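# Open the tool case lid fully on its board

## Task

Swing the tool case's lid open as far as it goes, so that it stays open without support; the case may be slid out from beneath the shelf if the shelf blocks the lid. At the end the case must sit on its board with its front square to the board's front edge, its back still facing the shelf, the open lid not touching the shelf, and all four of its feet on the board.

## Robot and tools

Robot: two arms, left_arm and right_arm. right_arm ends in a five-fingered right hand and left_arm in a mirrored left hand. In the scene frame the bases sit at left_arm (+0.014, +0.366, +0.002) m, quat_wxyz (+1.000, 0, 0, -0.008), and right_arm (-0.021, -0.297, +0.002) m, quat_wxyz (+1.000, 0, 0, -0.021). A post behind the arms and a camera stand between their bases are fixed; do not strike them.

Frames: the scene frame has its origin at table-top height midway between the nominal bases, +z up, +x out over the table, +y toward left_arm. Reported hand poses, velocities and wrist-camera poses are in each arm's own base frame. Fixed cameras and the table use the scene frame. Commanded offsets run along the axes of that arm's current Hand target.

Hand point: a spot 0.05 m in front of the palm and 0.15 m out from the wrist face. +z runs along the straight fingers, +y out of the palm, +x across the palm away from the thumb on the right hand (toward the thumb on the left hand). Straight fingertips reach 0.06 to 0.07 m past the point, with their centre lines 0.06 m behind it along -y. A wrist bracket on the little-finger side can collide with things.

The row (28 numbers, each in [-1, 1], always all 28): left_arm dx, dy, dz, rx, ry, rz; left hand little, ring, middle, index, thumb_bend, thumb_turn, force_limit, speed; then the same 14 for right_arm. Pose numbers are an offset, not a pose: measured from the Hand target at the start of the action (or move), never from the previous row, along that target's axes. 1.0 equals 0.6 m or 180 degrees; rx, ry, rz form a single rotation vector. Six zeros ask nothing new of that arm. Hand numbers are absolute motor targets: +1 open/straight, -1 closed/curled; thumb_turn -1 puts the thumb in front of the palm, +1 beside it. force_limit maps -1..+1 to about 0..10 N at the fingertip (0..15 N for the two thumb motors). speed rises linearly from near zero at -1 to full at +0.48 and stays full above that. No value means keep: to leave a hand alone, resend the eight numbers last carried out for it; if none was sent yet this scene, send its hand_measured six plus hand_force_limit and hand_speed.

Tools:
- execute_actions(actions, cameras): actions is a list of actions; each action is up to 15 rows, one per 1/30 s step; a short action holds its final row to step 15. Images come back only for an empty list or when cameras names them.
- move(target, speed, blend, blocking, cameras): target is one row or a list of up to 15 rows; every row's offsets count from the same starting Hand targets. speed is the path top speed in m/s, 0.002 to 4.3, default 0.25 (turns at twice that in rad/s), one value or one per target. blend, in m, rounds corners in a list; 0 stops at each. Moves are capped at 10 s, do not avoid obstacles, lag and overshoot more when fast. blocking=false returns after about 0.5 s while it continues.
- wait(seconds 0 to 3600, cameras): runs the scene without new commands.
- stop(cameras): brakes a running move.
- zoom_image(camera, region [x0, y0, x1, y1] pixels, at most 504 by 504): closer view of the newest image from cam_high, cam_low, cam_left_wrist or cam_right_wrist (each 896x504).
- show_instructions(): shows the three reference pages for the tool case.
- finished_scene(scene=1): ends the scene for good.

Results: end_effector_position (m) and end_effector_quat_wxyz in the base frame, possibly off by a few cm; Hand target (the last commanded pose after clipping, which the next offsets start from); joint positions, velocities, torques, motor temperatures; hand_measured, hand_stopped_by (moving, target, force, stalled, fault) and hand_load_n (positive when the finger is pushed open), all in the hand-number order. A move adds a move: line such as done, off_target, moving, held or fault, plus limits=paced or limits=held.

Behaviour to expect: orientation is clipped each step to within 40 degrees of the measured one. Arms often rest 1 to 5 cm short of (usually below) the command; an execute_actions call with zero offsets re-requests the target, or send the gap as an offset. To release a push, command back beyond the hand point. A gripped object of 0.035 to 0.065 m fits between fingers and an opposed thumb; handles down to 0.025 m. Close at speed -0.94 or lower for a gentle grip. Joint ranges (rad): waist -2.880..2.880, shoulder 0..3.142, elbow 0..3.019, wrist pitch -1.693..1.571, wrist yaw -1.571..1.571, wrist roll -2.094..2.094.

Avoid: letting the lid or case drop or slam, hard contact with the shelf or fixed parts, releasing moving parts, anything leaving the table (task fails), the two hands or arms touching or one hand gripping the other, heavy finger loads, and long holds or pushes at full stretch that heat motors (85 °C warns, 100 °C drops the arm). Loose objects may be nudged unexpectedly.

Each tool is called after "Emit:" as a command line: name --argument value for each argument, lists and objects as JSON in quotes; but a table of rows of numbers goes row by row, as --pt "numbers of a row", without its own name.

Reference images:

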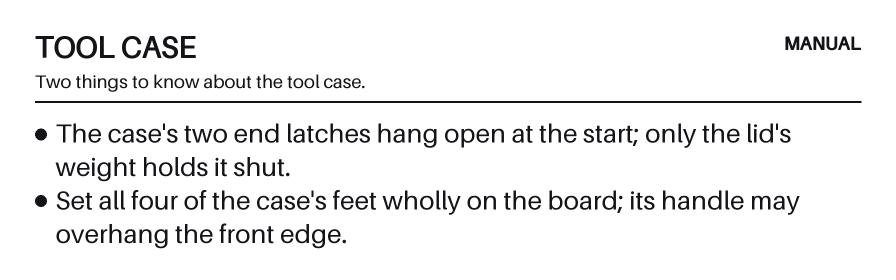

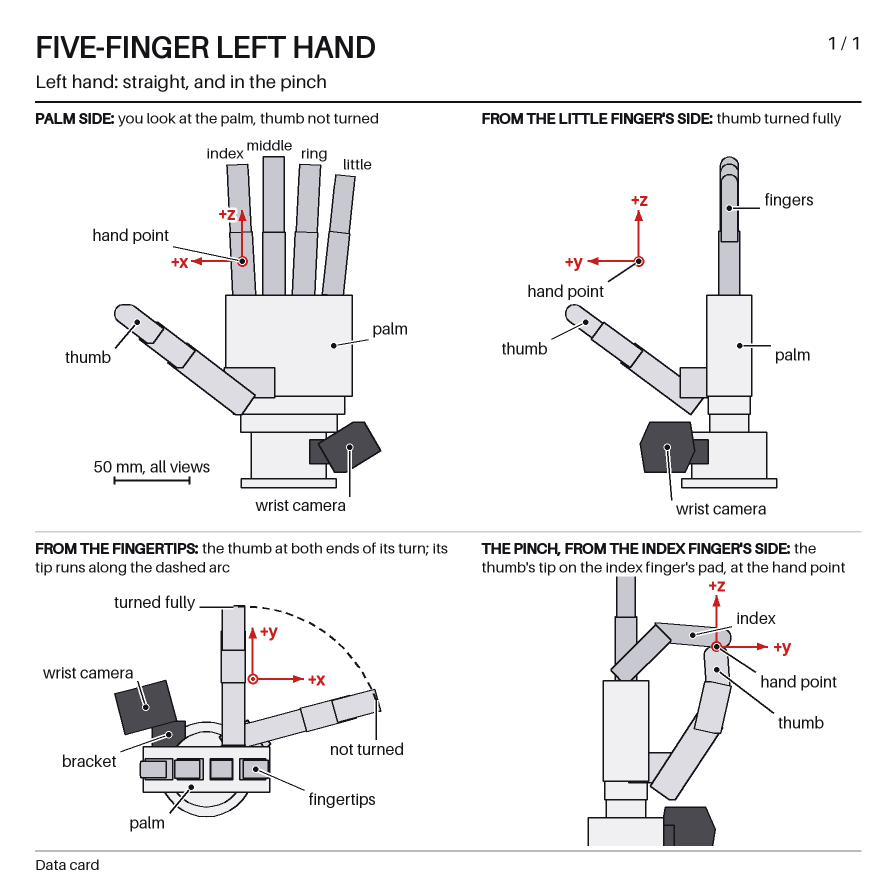

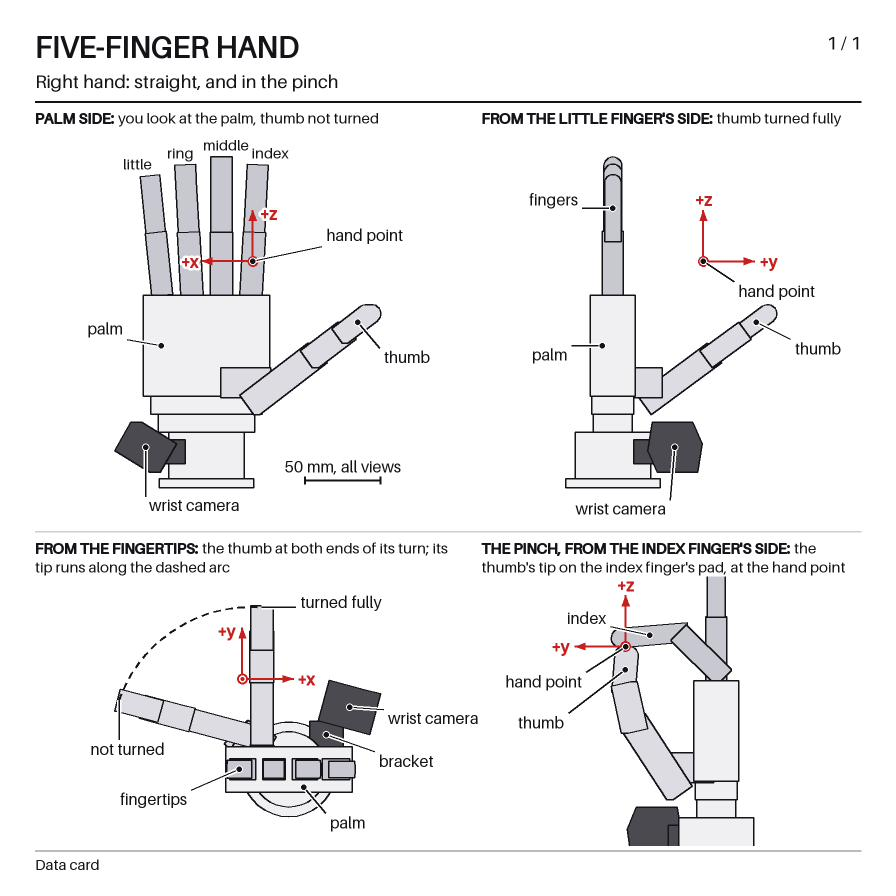

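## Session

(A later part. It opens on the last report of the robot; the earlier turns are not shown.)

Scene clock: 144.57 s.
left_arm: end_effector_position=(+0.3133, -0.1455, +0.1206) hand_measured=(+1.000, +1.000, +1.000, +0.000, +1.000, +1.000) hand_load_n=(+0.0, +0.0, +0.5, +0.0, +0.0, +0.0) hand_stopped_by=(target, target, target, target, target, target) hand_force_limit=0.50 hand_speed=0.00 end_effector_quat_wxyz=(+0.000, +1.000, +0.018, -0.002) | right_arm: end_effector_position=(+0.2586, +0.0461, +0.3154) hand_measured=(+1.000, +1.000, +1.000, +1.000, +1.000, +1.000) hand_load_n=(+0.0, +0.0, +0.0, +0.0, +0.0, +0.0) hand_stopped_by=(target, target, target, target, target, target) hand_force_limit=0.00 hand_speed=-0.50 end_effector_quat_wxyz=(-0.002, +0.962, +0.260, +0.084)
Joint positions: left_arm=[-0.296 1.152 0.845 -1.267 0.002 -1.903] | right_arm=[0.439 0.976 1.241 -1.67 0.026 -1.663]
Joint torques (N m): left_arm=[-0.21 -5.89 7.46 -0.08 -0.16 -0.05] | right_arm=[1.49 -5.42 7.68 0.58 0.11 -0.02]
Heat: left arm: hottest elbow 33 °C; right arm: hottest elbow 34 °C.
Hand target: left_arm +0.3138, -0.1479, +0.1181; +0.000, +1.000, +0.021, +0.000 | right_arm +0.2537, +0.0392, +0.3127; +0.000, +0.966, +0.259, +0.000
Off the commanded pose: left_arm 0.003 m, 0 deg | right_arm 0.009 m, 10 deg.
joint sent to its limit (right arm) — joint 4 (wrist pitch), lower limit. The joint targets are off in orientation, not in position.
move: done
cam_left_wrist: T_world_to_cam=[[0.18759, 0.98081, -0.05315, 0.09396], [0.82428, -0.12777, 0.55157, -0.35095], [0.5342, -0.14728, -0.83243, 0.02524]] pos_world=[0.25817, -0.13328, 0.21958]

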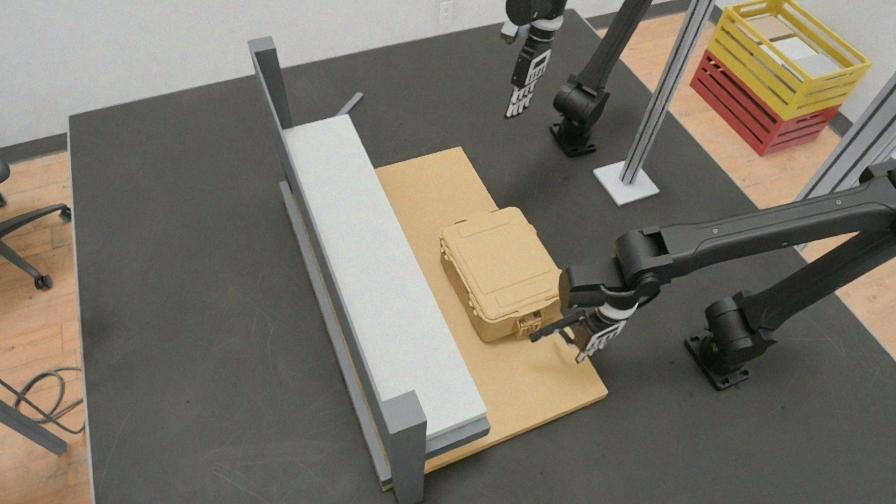

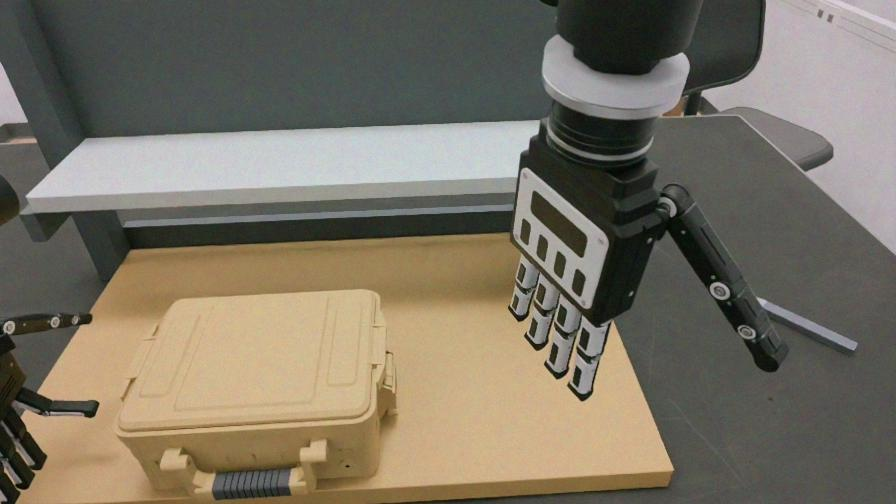

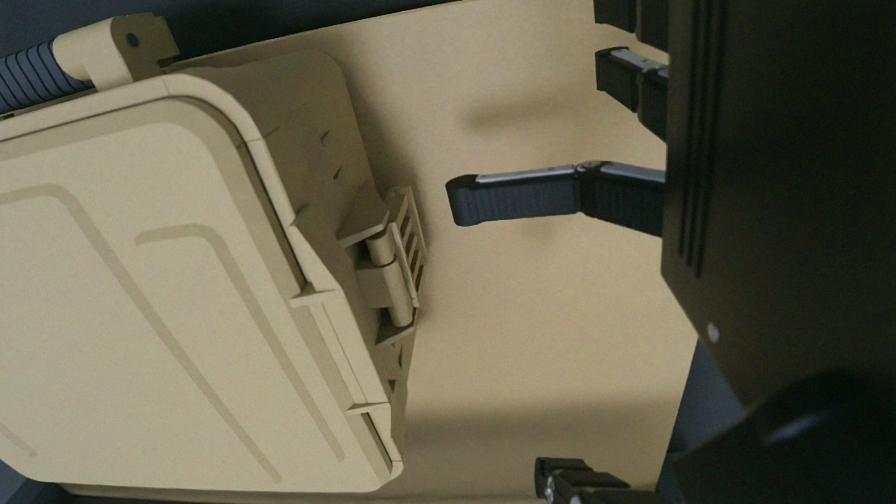

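Emit:
move --target '[-0.003,0.065,0,0,0,0,1,1,1,0,1,1,0.5,0,0,0,0,0,0,0,1,1,1,1,1,1,0,-0.5]' --speed 0.05 --cameras '["cam_left_wrist","cam_high","cam_low"]'

Scene clock: 150.27 s.
left_arm: end_effector_position=(+0.3023, -0.1800, +0.1096) hand_measured=(+1.000, +1.000, +1.000, +0.000, +1.000, +1.000) hand_load_n=(+0.0, +0.0, +0.0, +0.0, +0.0, +0.0) hand_stopped_by=(target, target, target, target, target, target) hand_force_limit=0.50 hand_speed=0.00 end_effector_quat_wxyz=(-0.005, +1.000, +0.017, -0.013) | right_arm: end_effector_position=(+0.2586, +0.0461, +0.3154) hand_measured=(+1.000, +1.000, +1.000, +1.000, +1.000, +1.000) hand_load_n=(+0.0, +0.0, +0.0, +0.0, +0.0, +0.0) hand_stopped_by=(target, target, target, target, target, target) hand_force_limit=0.00 hand_speed=-0.50 end_effector_quat_wxyz=(-0.002, +0.962, +0.260, +0.084)
Joint positions: left_arm=[-0.419 1.187 0.845 -1.257 0.001 -2.024] | right_arm=[0.439 0.976 1.241 -1.67 0.026 -1.663]
Joint torques (N m): left_arm=[-0.09 -5.89 9.74 -0.13 -0.14 -0.06] | right_arm=[1.32 -4.95 7.88 0.59 0.12 0]
Heat: left arm: hottest elbow 33 °C; right arm: hottest elbow 34 °C.
Hand target: left_arm +0.3137, -0.1869, +0.1181; +0.000, +1.000, +0.021, +0.000 | right_arm +0.2537, +0.0392, +0.3127; +0.000, +0.966, +0.259, +0.000
Off the commanded pose: left_arm 0.016 m, 2 deg | right_arm 0.009 m, 10 deg.
joint sent to its limit (right arm) — joint 4 (wrist pitch), lower limit. The joint targets are off in orientation, not in position.
move: off_target (left_arm)
cam_left_wrist: T_world_to_cam=[[0.18827, 0.98101, -0.04663, 0.12848], [0.83664, -0.13533, 0.53077, -0.34312], [0.51439, -0.13894, -0.84623, 0.02584]] pos_world=[0.24958, -0.16889, 0.20997]
Images, in order (width x height): cam_high 896x504, cam_low 896x504, cam_left_wrist 896x504.

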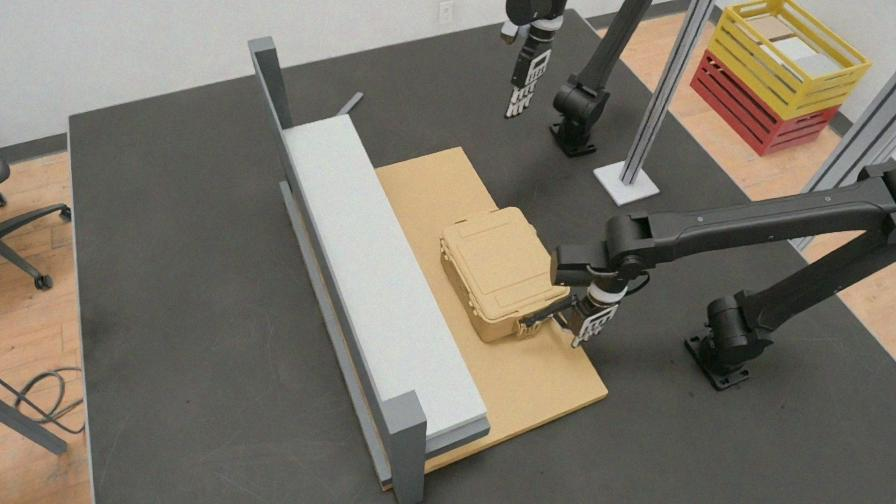

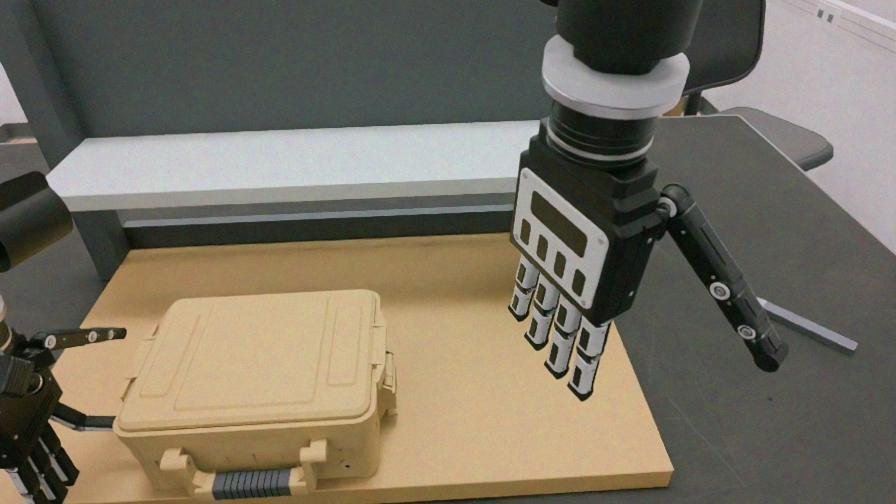

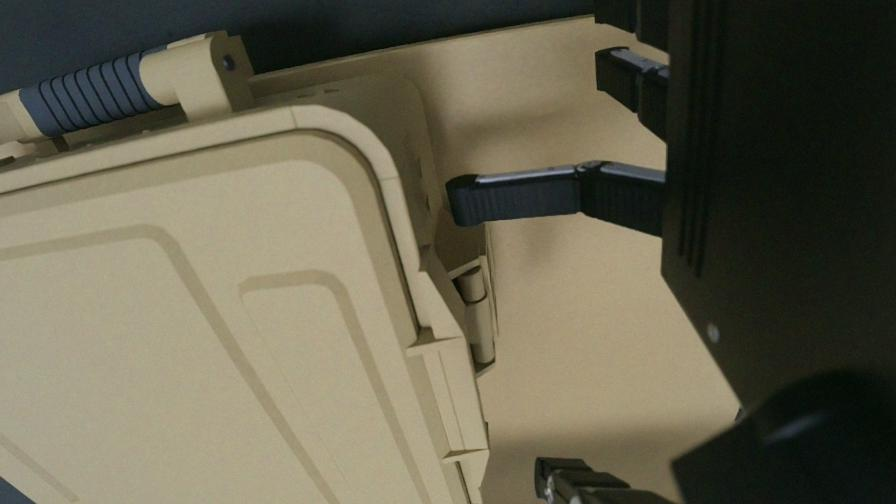

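Emit:
zoom_image --camera "cam_left_wrist" --region '[340, 100, 660, 400]'

Emit:
zoom_image --camera "cam_high" --region '[420, 190, 660, 370]'

Emit:
zoom_image --camera "cam_low" --region '[0, 280, 250, 480]'

Scaled by 1.575 from the camera's image (finer frame: 1280x720).

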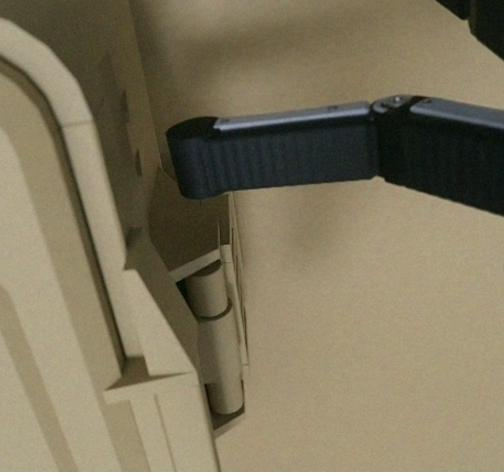

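Scaled by 2.100 from the camera's image (finer frame: 1280x720).

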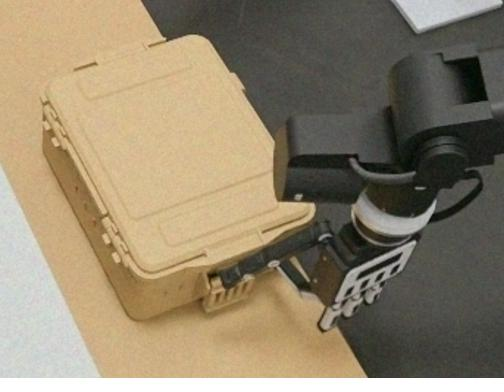

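Scaled by 2.016 from the camera's image (finer frame: 1280x720).

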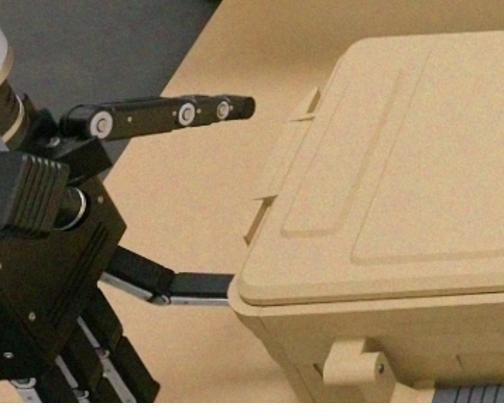

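Emit:
move --target '[0.0175,0.014,-0.005,0,0,0,1,1,1,0,1,1,0.5,0,0,0,0,0,0,0,1,1,1,1,1,1,0,-0.5]' --speed 0.05 --cameras '["cam_left_wrist"]'

Scene clock: 153.30 s.
left_arm: end_effector_position=(+0.3050, -0.1832, +0.1028) hand_measured=(+1.000, +1.000, +1.000, +0.000, +1.000, +1.000) hand_load_n=(+0.0, +0.0, +0.0, +0.0, +0.0, +0.0) hand_stopped_by=(target, target, target, target, target, target) hand_force_limit=0.50 hand_speed=0.00 end_effector_quat_wxyz=(-0.010, +1.000, +0.018, -0.023) | right_arm: end_effector_position=(+0.2586, +0.0461, +0.3154) hand_measured=(+1.000, +1.000, +1.000, +1.000, +1.000, +1.000) hand_load_n=(+0.0, +0.0, +0.0, +0.0, -0.5, +0.0) hand_stopped_by=(target, target, target, target, target, target) hand_force_limit=0.00 hand_speed=-0.50 end_effector_quat_wxyz=(-0.002, +0.962, +0.260, +0.084)
Joint positions: left_arm=[-0.426 1.221 0.857 -1.257 0.001 -2.033] | right_arm=[0.439 0.976 1.241 -1.67 0.026 -1.663]
Joint torques (N m): left_arm=[-0.21 -6.48 11.52 -0.25 -0.13 -0.02] | right_arm=[1.03 -5.77 7.69 0.66 0.14 -0.02]
Heat: left arm: hottest elbow 33 °C; right arm: hottest elbow 34 °C.
Hand target: left_arm +0.3247, -0.1949, +0.1212; +0.000, +1.000, +0.021, +0.000 | right_arm +0.2537, +0.0392, +0.3127; +0.000, +0.966, +0.259, +0.000
Off the commanded pose: left_arm 0.029 m, 3 deg | right_arm 0.009 m, 10 deg.
joint sent to its limit (right arm) — joint 4 (wrist pitch), lower limit. The joint targets are off in orientation, not in position.
move: off_target (left_arm)
cam_left_wrist: T_world_to_cam=[[0.18518, 0.98185, -0.041, 0.13124], [0.84779, -0.13852, 0.51193, -0.34419], [0.49696, -0.12956, -0.85805, 0.02656]] pos_world=[0.25429, -0.17309, 0.20437]

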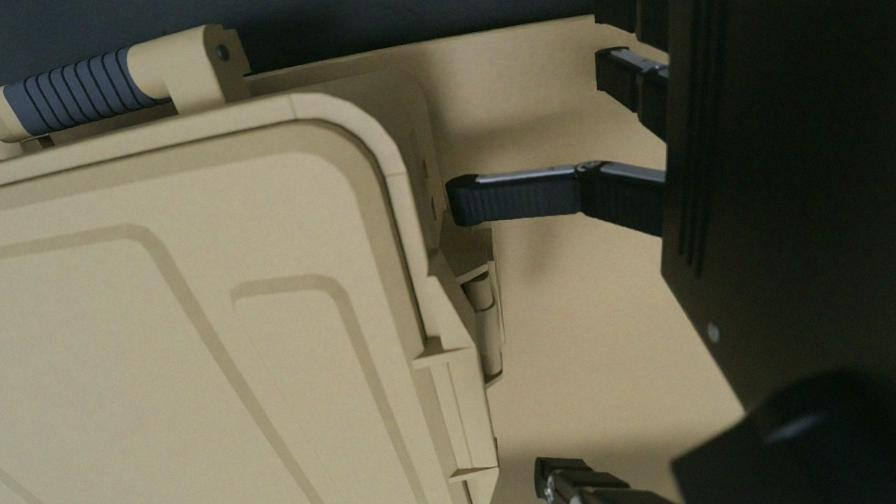

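Emit:
move --target '[0.0117,0,-0.025,0,0,0,1,1,1,0,1,1,0.5,0,0,0,0,0,0,0,1,1,1,1,1,1,0,-0.5]' --speed 0.05

Scene clock: 154.83 s.
left_arm: end_effector_position=(+0.3156, -0.1880, +0.1191) hand_measured=(+1.000, +1.000, +1.000, +0.000, +1.000, +1.000) hand_load_n=(+0.0, +0.0, +0.0, +0.0, +0.0, +0.0) hand_stopped_by=(target, target, target, target, target, target) hand_force_limit=0.50 hand_speed=0.00 end_effector_quat_wxyz=(-0.006, +1.000, +0.018, -0.015) | right_arm: end_effector_position=(+0.2586, +0.0461, +0.3154) hand_measured=(+1.000, +1.000, +1.000, +1.000, +1.000, +1.000) hand_load_n=(+0.0, +0.0, +0.0, +0.0, +0.0, +0.0) hand_stopped_by=(target, target, target, target, target, target) hand_force_limit=0.00 hand_speed=-0.50 end_effector_quat_wxyz=(-0.002, +0.962, +0.260, +0.084)
Joint positions: left_arm=[-0.426 1.224 0.902 -1.282 0.001 -2.033] | right_arm=[0.439 0.976 1.241 -1.67 0.026 -1.663]
Joint torques (N m): left_arm=[0.56 -6.48 11.77 -0.76 -0.14 0.08] | right_arm=[1.26 -5.19 7.79 0.5 0.13 -0.04]
Heat: left arm: hottest elbow 33 °C; right arm: hottest elbow 34 °C.
Hand target: left_arm +0.3316, -0.1946, +0.1361; +0.000, +1.000, +0.021, +0.000 | right_arm +0.2537, +0.0392, +0.3127; +0.000, +0.966, +0.259, +0.000
Off the commanded pose: left_arm 0.024 m, 2 deg | right_arm 0.009 m, 10 deg.
joint sent to its limit (right arm) — joint 4 (wrist pitch), lower limit. The joint targets are off in orientation, not in position.
move: off_target (left_arm)

Emit:
wait --seconds 0.1 --cameras '["cam_left_wrist","cam_low","cam_high"]'

Emit:
zoom_image --camera "cam_left_wrist" --region '[340, 100, 660, 400]'

Emit:
zoom_image --camera "cam_low" --region '[0, 280, 250, 480]'

Emit:
zoom_image --camera "cam_high" --region '[420, 190, 660, 370]'

Scene clock: 155.70 s.
left_arm: end_effector_position=(+0.3156, -0.1880, +0.1191) hand_measured=(+1.000, +1.000, +1.000, +0.000, +1.000, +1.000) hand_load_n=(+0.0, +0.0, +0.0, +0.5, +0.0, +0.0) hand_stopped_by=(target, target, target, target, target, target) hand_force_limit=0.50 hand_speed=0.00 end_effector_quat_wxyz=(-0.006, +1.000, +0.018, -0.015) | right_arm: end_effector_position=(+0.2586, +0.0461, +0.3154) hand_measured=(+1.000, +1.000, +1.000, +1.000, +1.000, +1.000) hand_load_n=(+0.0, +0.0, +0.0, +0.0, +0.0, +0.0) hand_stopped_by=(target, target, target, target, target, target) hand_force_limit=0.00 hand_speed=-0.50 end_effector_quat_wxyz=(-0.002, +0.962, +0.260, +0.084)
Joint positions: left_arm=[-0.426 1.224 0.902 -1.282 0.001 -2.033] | right_arm=[0.439 0.976 1.241 -1.67 0.026 -1.663]
Joint torques (N m): left_arm=[0.56 -6.48 11.75 -0.76 -0.14 0.08] | right_arm=[1.49 -5.54 7.82 0.46 0.11 0.01]
Heat: left arm: hottest elbow 33 °C; right arm: hottest elbow 34 °C.
Hand target: left_arm +0.3316, -0.1946, +0.1361; +0.000, +1.000, +0.021, +0.000 | right_arm +0.2537, +0.0392, +0.3127; +0.000, +0.966, +0.259, +0.000
Off the commanded pose: left_arm 0.024 m, 2 deg | right_arm 0.009 m, 10 deg.
wait: 0.10 s; at rest from the start
cam_left_wrist: T_world_to_cam=[[0.18547, 0.98161, -0.04525, 0.13506], [0.83917, -0.13426, 0.52704, -0.36048], [0.51128, -0.13572, -0.84863, 0.0279]] pos_world=[0.26319, -0.17719, 0.21977]
Images, in order (width x height): cam_high 896x504, cam_low 896x504, cam_left_wrist 896x504.

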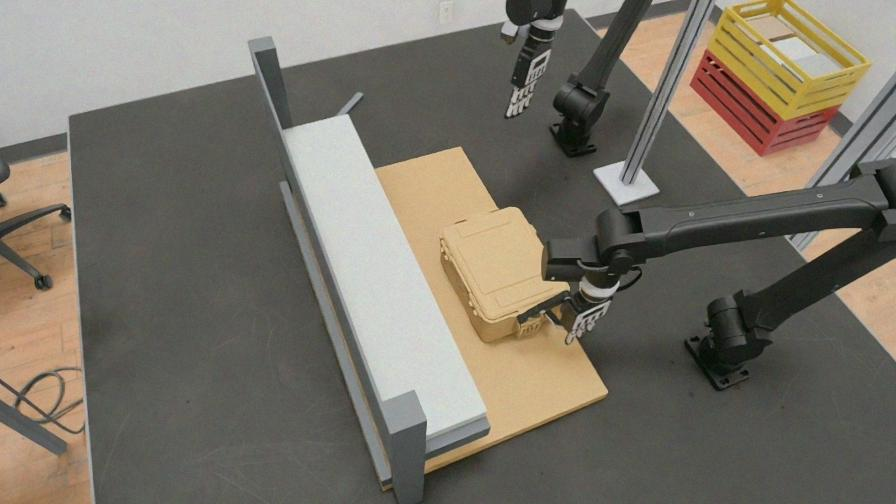

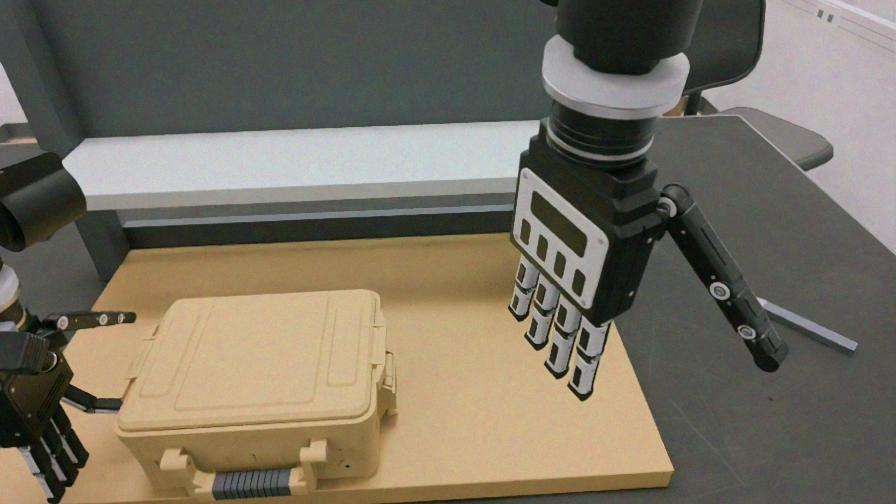

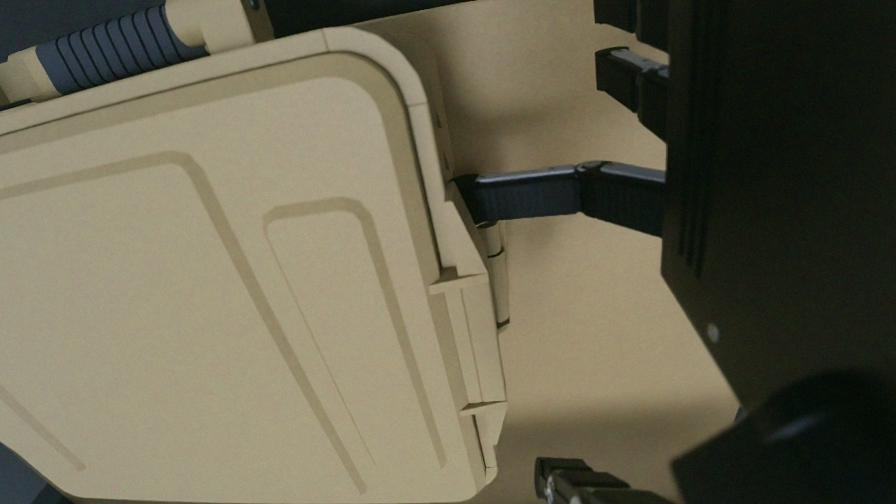

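Scaled by 1.575 from the camera's image (finer frame: 1280x720).

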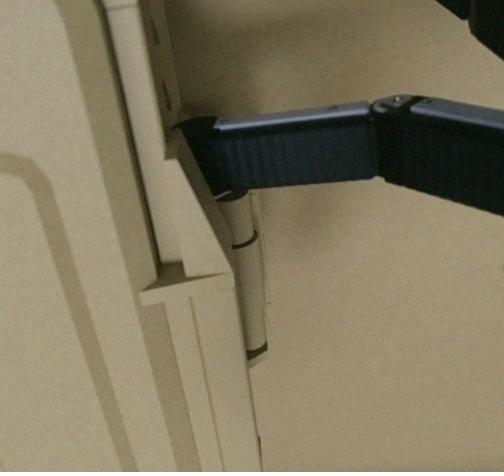

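Scaled by 2.016 from the camera's image (finer frame: 1280x720).

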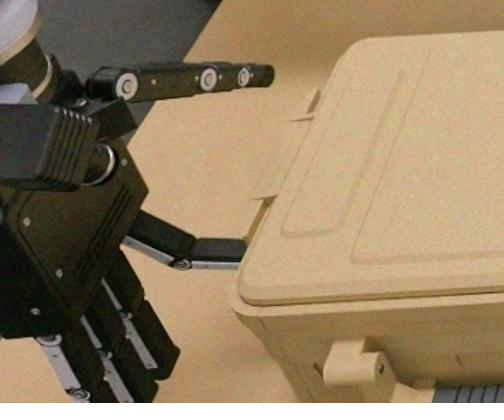

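Scaled by 2.100 from the camera's image (finer frame: 1280x720).

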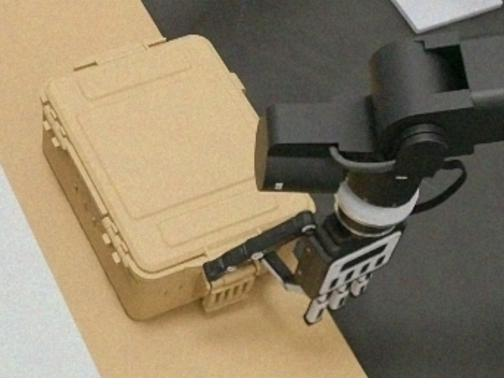

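Emit:
move --target '[0.0,0.005,-0.033,0,0,0,1,1,1,0,1,1,0.5,0,0,0,0,0,0,0,1,1,1,1,1,1,0,-0.5]' --speed 0.04 --cameras '["cam_left_wrist","cam_low","cam_high"]'

Emit:
zoom_image --camera "cam_left_wrist" --region '[340, 100, 660, 400]'

Emit:
zoom_image --camera "cam_low" --region '[0, 280, 250, 480]'

Scene clock: 157.60 s.
left_arm: end_effector_position=(+0.3150, -0.1872, +0.1316) hand_measured=(+1.000, +1.000, +1.000, +0.000, +1.000, +1.000) hand_load_n=(+0.0, +0.5, +0.0, +1.0, +0.0, +0.0) hand_stopped_by=(target, target, target, target, target, target) hand_force_limit=0.50 hand_speed=0.00 end_effector_quat_wxyz=(-0.011, +0.999, +0.019, -0.023) | right_arm: end_effector_position=(+0.2586, +0.0461, +0.3154) hand_measured=(+1.000, +1.000, +1.000, +1.000, +1.000, +1.000) hand_load_n=(+0.0, +0.0, +0.0, +0.5, +0.0, +0.0) hand_stopped_by=(target, target, target, target, target, target) hand_force_limit=0.00 hand_speed=-0.50 end_effector_quat_wxyz=(-0.002, +0.962, +0.260, +0.084)
Joint positions: left_arm=[-0.426 1.224 0.939 -1.337 -0.001 -2.034] | right_arm=[0.439 0.976 1.241 -1.67 0.026 -1.663]
Joint torques (N m): left_arm=[-0.09 -7.53 12.41 -0.76 -0.05 0.04] | right_arm=[1.73 -5.36 7.8 0.5 0.13 -0.02]
Heat: left arm: hottest elbow 33 °C; right arm: hottest elbow 34 °C.
Hand target: left_arm +0.3317, -0.1976, +0.1558; +0.000, +1.000, +0.021, +0.000 | right_arm +0.2537, +0.0392, +0.3127; +0.000, +0.966, +0.259, +0.000
Off the commanded pose: left_arm 0.031 m, 3 deg | right_arm 0.009 m, 10 deg.
joint sent to its limit (right arm) — joint 4 (wrist pitch), lower limit. The joint targets are off in orientation, not in position.
move: off_target (left_arm)
cam_left_wrist: T_world_to_cam=[[0.1842, 0.98213, -0.0386, 0.13456], [0.8476, -0.13884, 0.51216, -0.36798], [0.49765, -0.12706, -0.85802, 0.04605]] pos_world=[0.26419, -0.17739, 0.23317]
Images, in order (width x height): cam_high 896x504, cam_low 896x504, cam_left_wrist 896x504.

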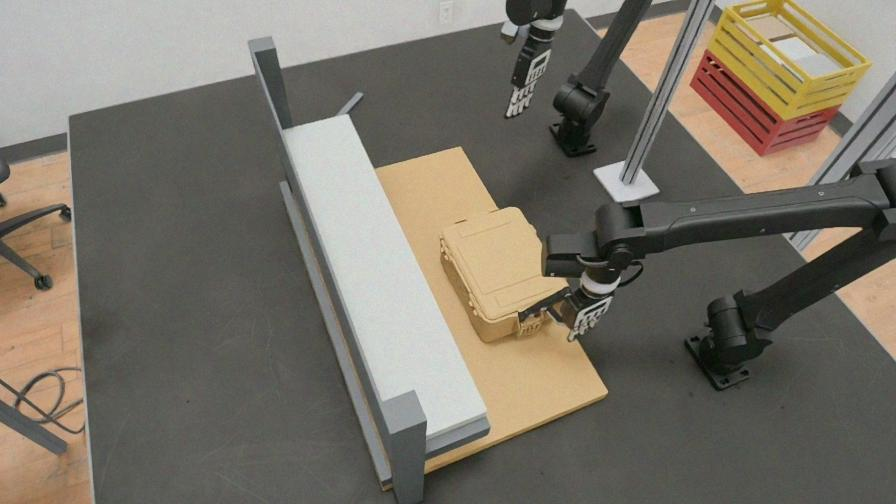

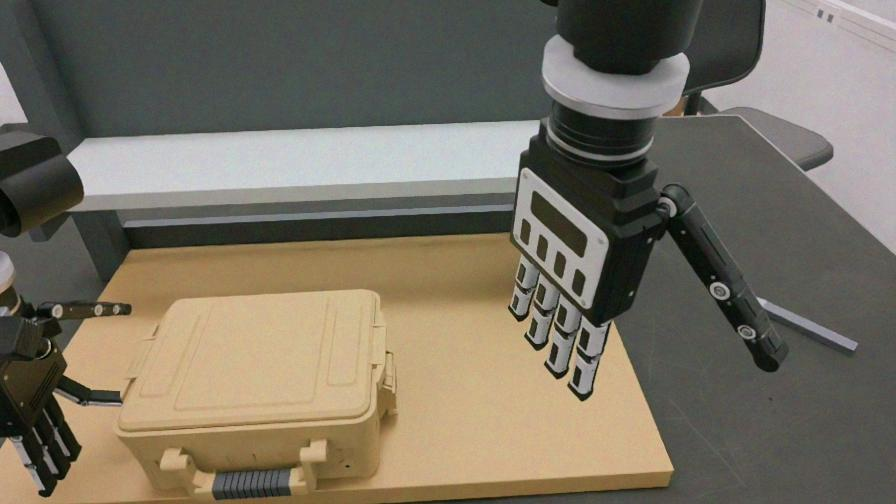

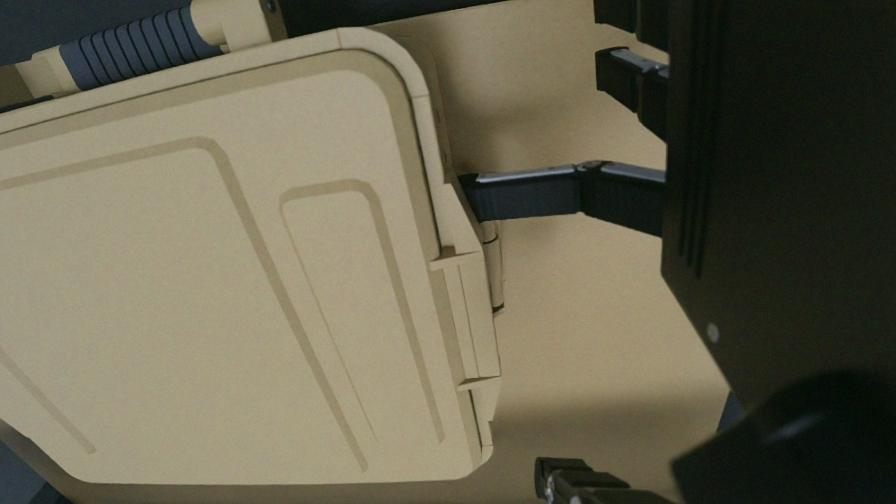

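Scaled by 1.575 from the camera's image (finer frame: 1280x720).

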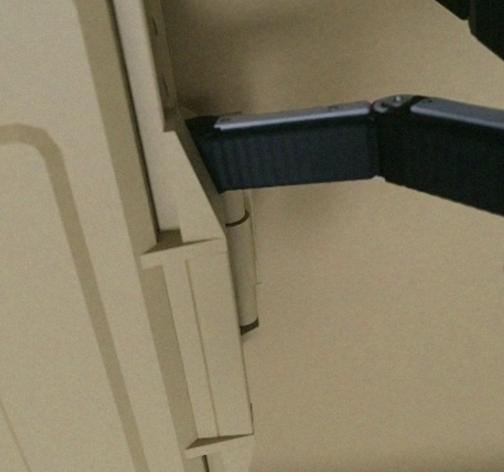

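Scaled by 2.016 from the camera's image (finer frame: 1280x720).

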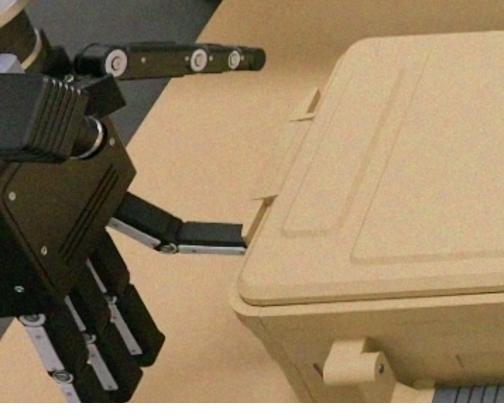

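Emit:
move --target '[0.0,0.002,-0.033,0,0,0,1,1,1,0,1,1,0.5,0,0,0,0,0,0,0,1,1,1,1,1,1,0,-0.5]' --speed 0.04 --cameras '["cam_left_wrist","cam_low","cam_high"]'

Emit:
zoom_image --camera "cam_left_wrist" --region '[340, 100, 660, 400]'

Emit:
zoom_image --camera "cam_low" --region '[0, 280, 250, 480]'

Scene clock: 159.50 s.
left_arm: end_effector_position=(+0.3149, -0.1867, +0.1453) hand_measured=(+1.000, +1.000, +1.000, +0.000, +1.000, +1.000) hand_load_n=(+0.0, +0.0, +0.0, +1.5, +0.0, -0.5) hand_stopped_by=(target, target, target, target, target, target) hand_force_limit=0.50 hand_speed=0.00 end_effector_quat_wxyz=(-0.015, +0.999, +0.021, -0.030) | right_arm: end_effector_position=(+0.2586, +0.0461, +0.3154) hand_measured=(+1.000, +1.000, +1.000, +1.000, +1.000, +1.000) hand_load_n=(+0.0, +0.0, +0.0, +0.0, +0.0, +0.0) hand_stopped_by=(target, target, target, target, target, target) hand_force_limit=0.00 hand_speed=-0.50 end_effector_quat_wxyz=(-0.002, +0.962, +0.260, +0.084)
Joint positions: left_arm=[-0.426 1.224 0.978 -1.392 -0.002 -2.038] | right_arm=[0.439 0.976 1.241 -1.67 0.026 -1.663]
Joint torques (N m): left_arm=[-0.32 -8.53 12.92 -0.83 -0.02 0.01] | right_arm=[1.55 -5.54 7.71 0.57 0.12 -0.01]
Heat: left arm: hottest elbow 34 °C; right arm: hottest elbow 34 °C.
Hand target: left_arm +0.3318, -0.1988, +0.1757; +0.000, +1.000, +0.021, +0.000 | right_arm +0.2537, +0.0392, +0.3127; +0.000, +0.966, +0.259, +0.000
Off the commanded pose: left_arm 0.037 m, 4 deg | right_arm 0.009 m, 10 deg.
joint sent to its limit (right arm) — joint 4 (wrist pitch), lower limit. The joint targets are off in orientation, not in position.
move: off_target (left_arm)
cam_left_wrist: T_world_to_cam=[[0.17956, 0.98317, -0.03372, 0.13558], [0.85533, -0.1391, 0.49907, -0.37544], [0.48598, -0.11845, -0.86591, 0.06436]] pos_world=[0.2655, -0.17789, 0.24767]
Images, in order (width x height): cam_high 896x504, cam_low 896x504, cam_left_wrist 896x504.

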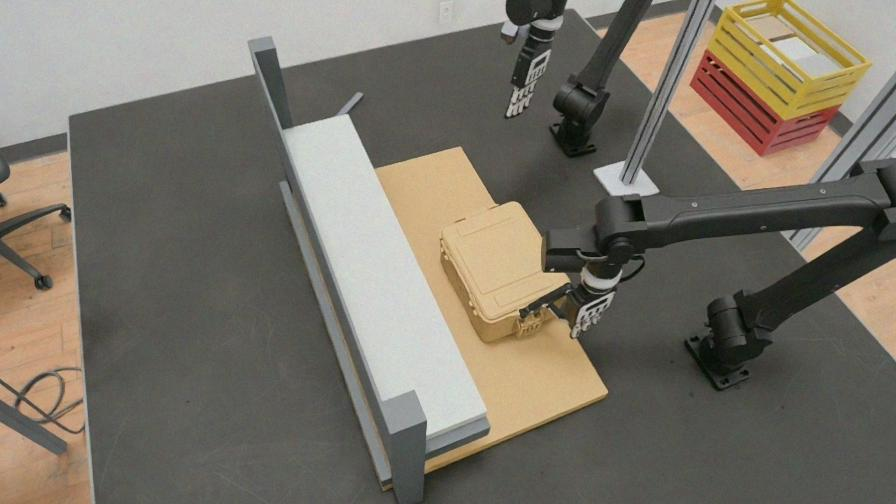

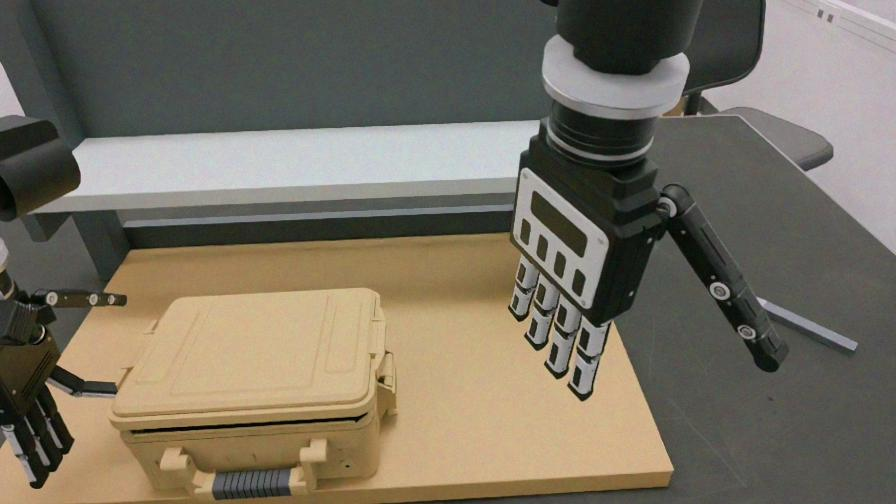

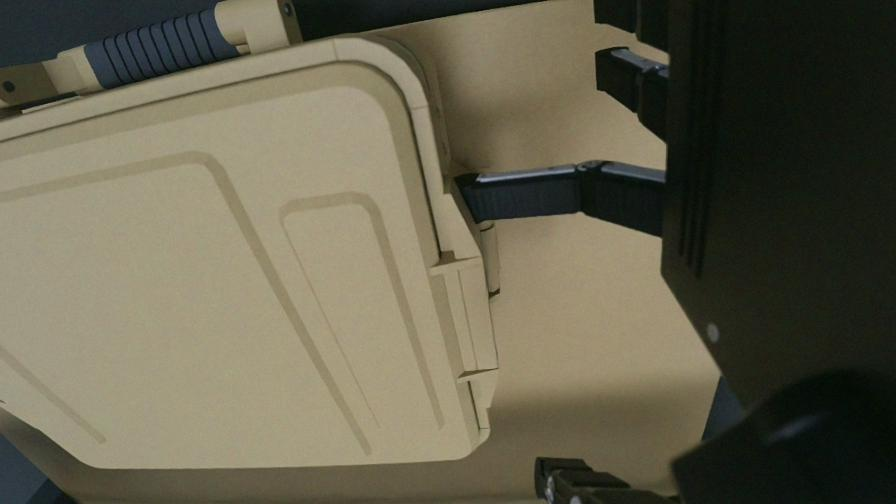

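Scaled by 1.575 from the camera's image (finer frame: 1280x720).

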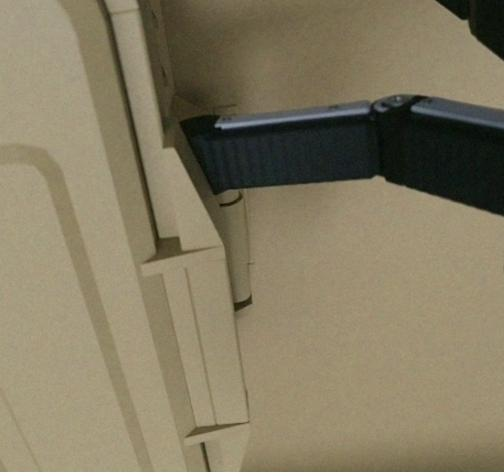

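Scaled by 2.016 from the camera's image (finer frame: 1280x720).

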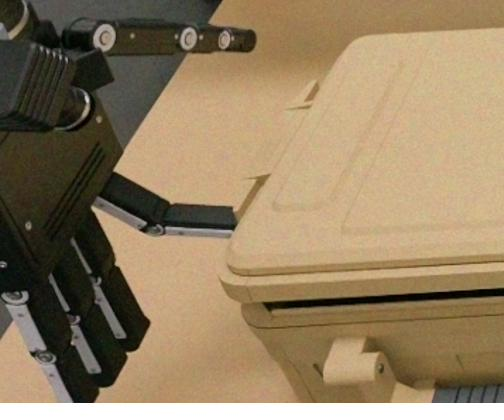

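Emit:
move --target '[0.008,0.006,-0.045,0,0,0,1,1,1,0,1,1,0.5,0,0,0,0,0,0,0,1,1,1,1,1,1,0,-0.5]' --speed 0.04 --cameras '["cam_left_wrist","cam_low"]'

Emit:
zoom_image --camera "cam_left_wrist" --region '[340, 100, 660, 400]'

Scene clock: 161.63 s.
left_arm: end_effector_position=(+0.3200, -0.1884, +0.1723) hand_measured=(+1.000, +1.000, +1.000, +0.000, +1.000, +1.000) hand_load_n=(+0.0, +0.0, +0.0, +2.0, +0.0, +0.0) hand_stopped_by=(target, target, target, target, target, target) hand_force_limit=0.50 hand_speed=0.00 end_effector_quat_wxyz=(-0.017, +0.999, +0.022, -0.031) | right_arm: end_effector_position=(+0.2586, +0.0461, +0.3154) hand_measured=(+1.000, +1.000, +1.000, +1.000, +1.000, +1.000) hand_load_n=(+0.0, +0.0, +0.0, +0.0, +0.0, +0.0) hand_stopped_by=(target, target, target, target, target, target) hand_force_limit=0.00 hand_speed=-0.50 end_effector_quat_wxyz=(-0.002, +0.962, +0.260, +0.084)
Joint positions: left_arm=[-0.426 1.224 1.051 -1.467 -0.004 -2.042] | right_arm=[0.439 0.976 1.241 -1.67 0.026 -1.663]
Joint torques (N m): left_arm=[-0.5 -8.18 13.31 -0.64 0.09 -0.03] | right_arm=[1.08 -5.25 7.75 0.68 0.09 0]
Heat: left arm: hottest elbow 34 °C; right arm: hottest elbow 34 °C.
Hand target: left_arm +0.3367, -0.2023, +0.2027; +0.000, +1.000, +0.021, +0.000 | right_arm +0.2537, +0.0392, +0.3127; +0.000, +0.966, +0.259, +0.000
Off the commanded pose: left_arm 0.037 m, 4 deg | right_arm 0.009 m, 10 deg.
joint sent to its limit (right arm) — joint 4 (wrist pitch), lower limit. The joint targets are off in orientation, not in position.
joint at its limit (left arm) — joint 6 (wrist roll), lower limit.
move: off_target (left_arm)
cam_left_wrist: T_world_to_cam=[[0.17677, 0.98378, -0.03042, 0.13768], [0.85613, -0.13844, 0.49787, -0.39348], [0.48558, -0.11405, -0.86672, 0.08616]] pos_world=[0.2707, -0.1801, 0.27477]
Images, in order (width x height): cam_low 896x504, cam_left_wrist 896x504.

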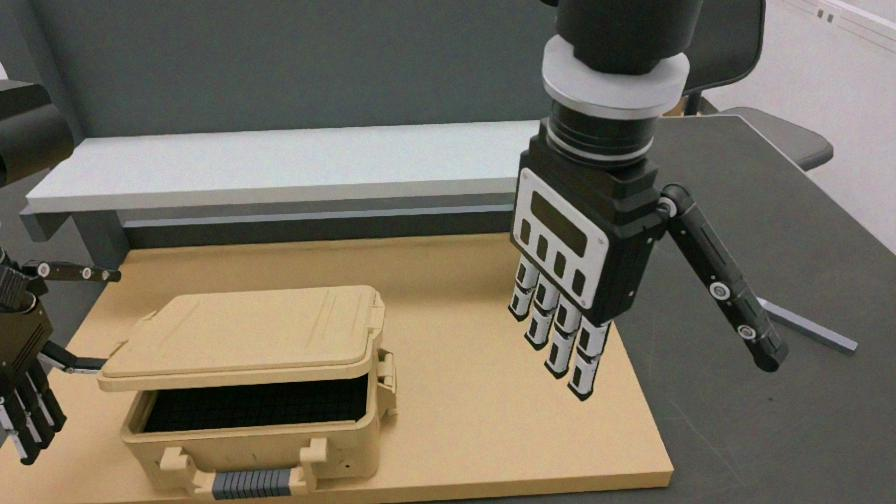

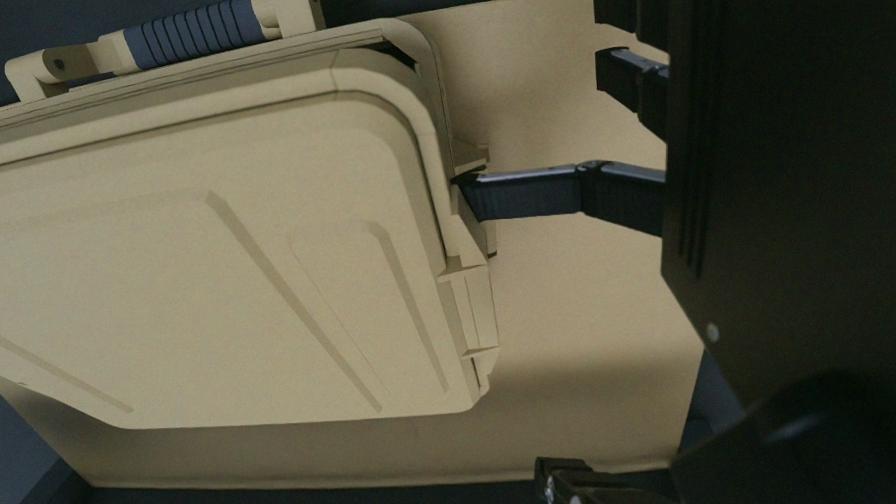

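Scaled by 1.575 from the camera's image (finer frame: 1280x720).

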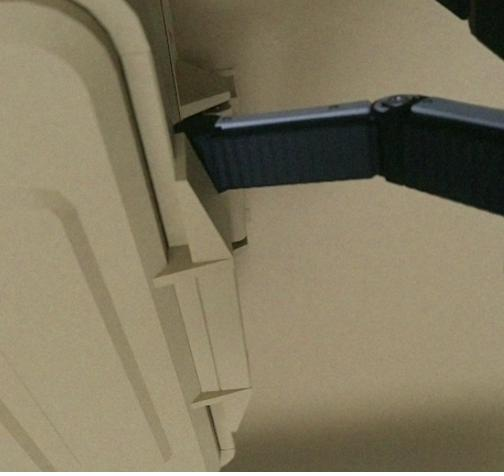

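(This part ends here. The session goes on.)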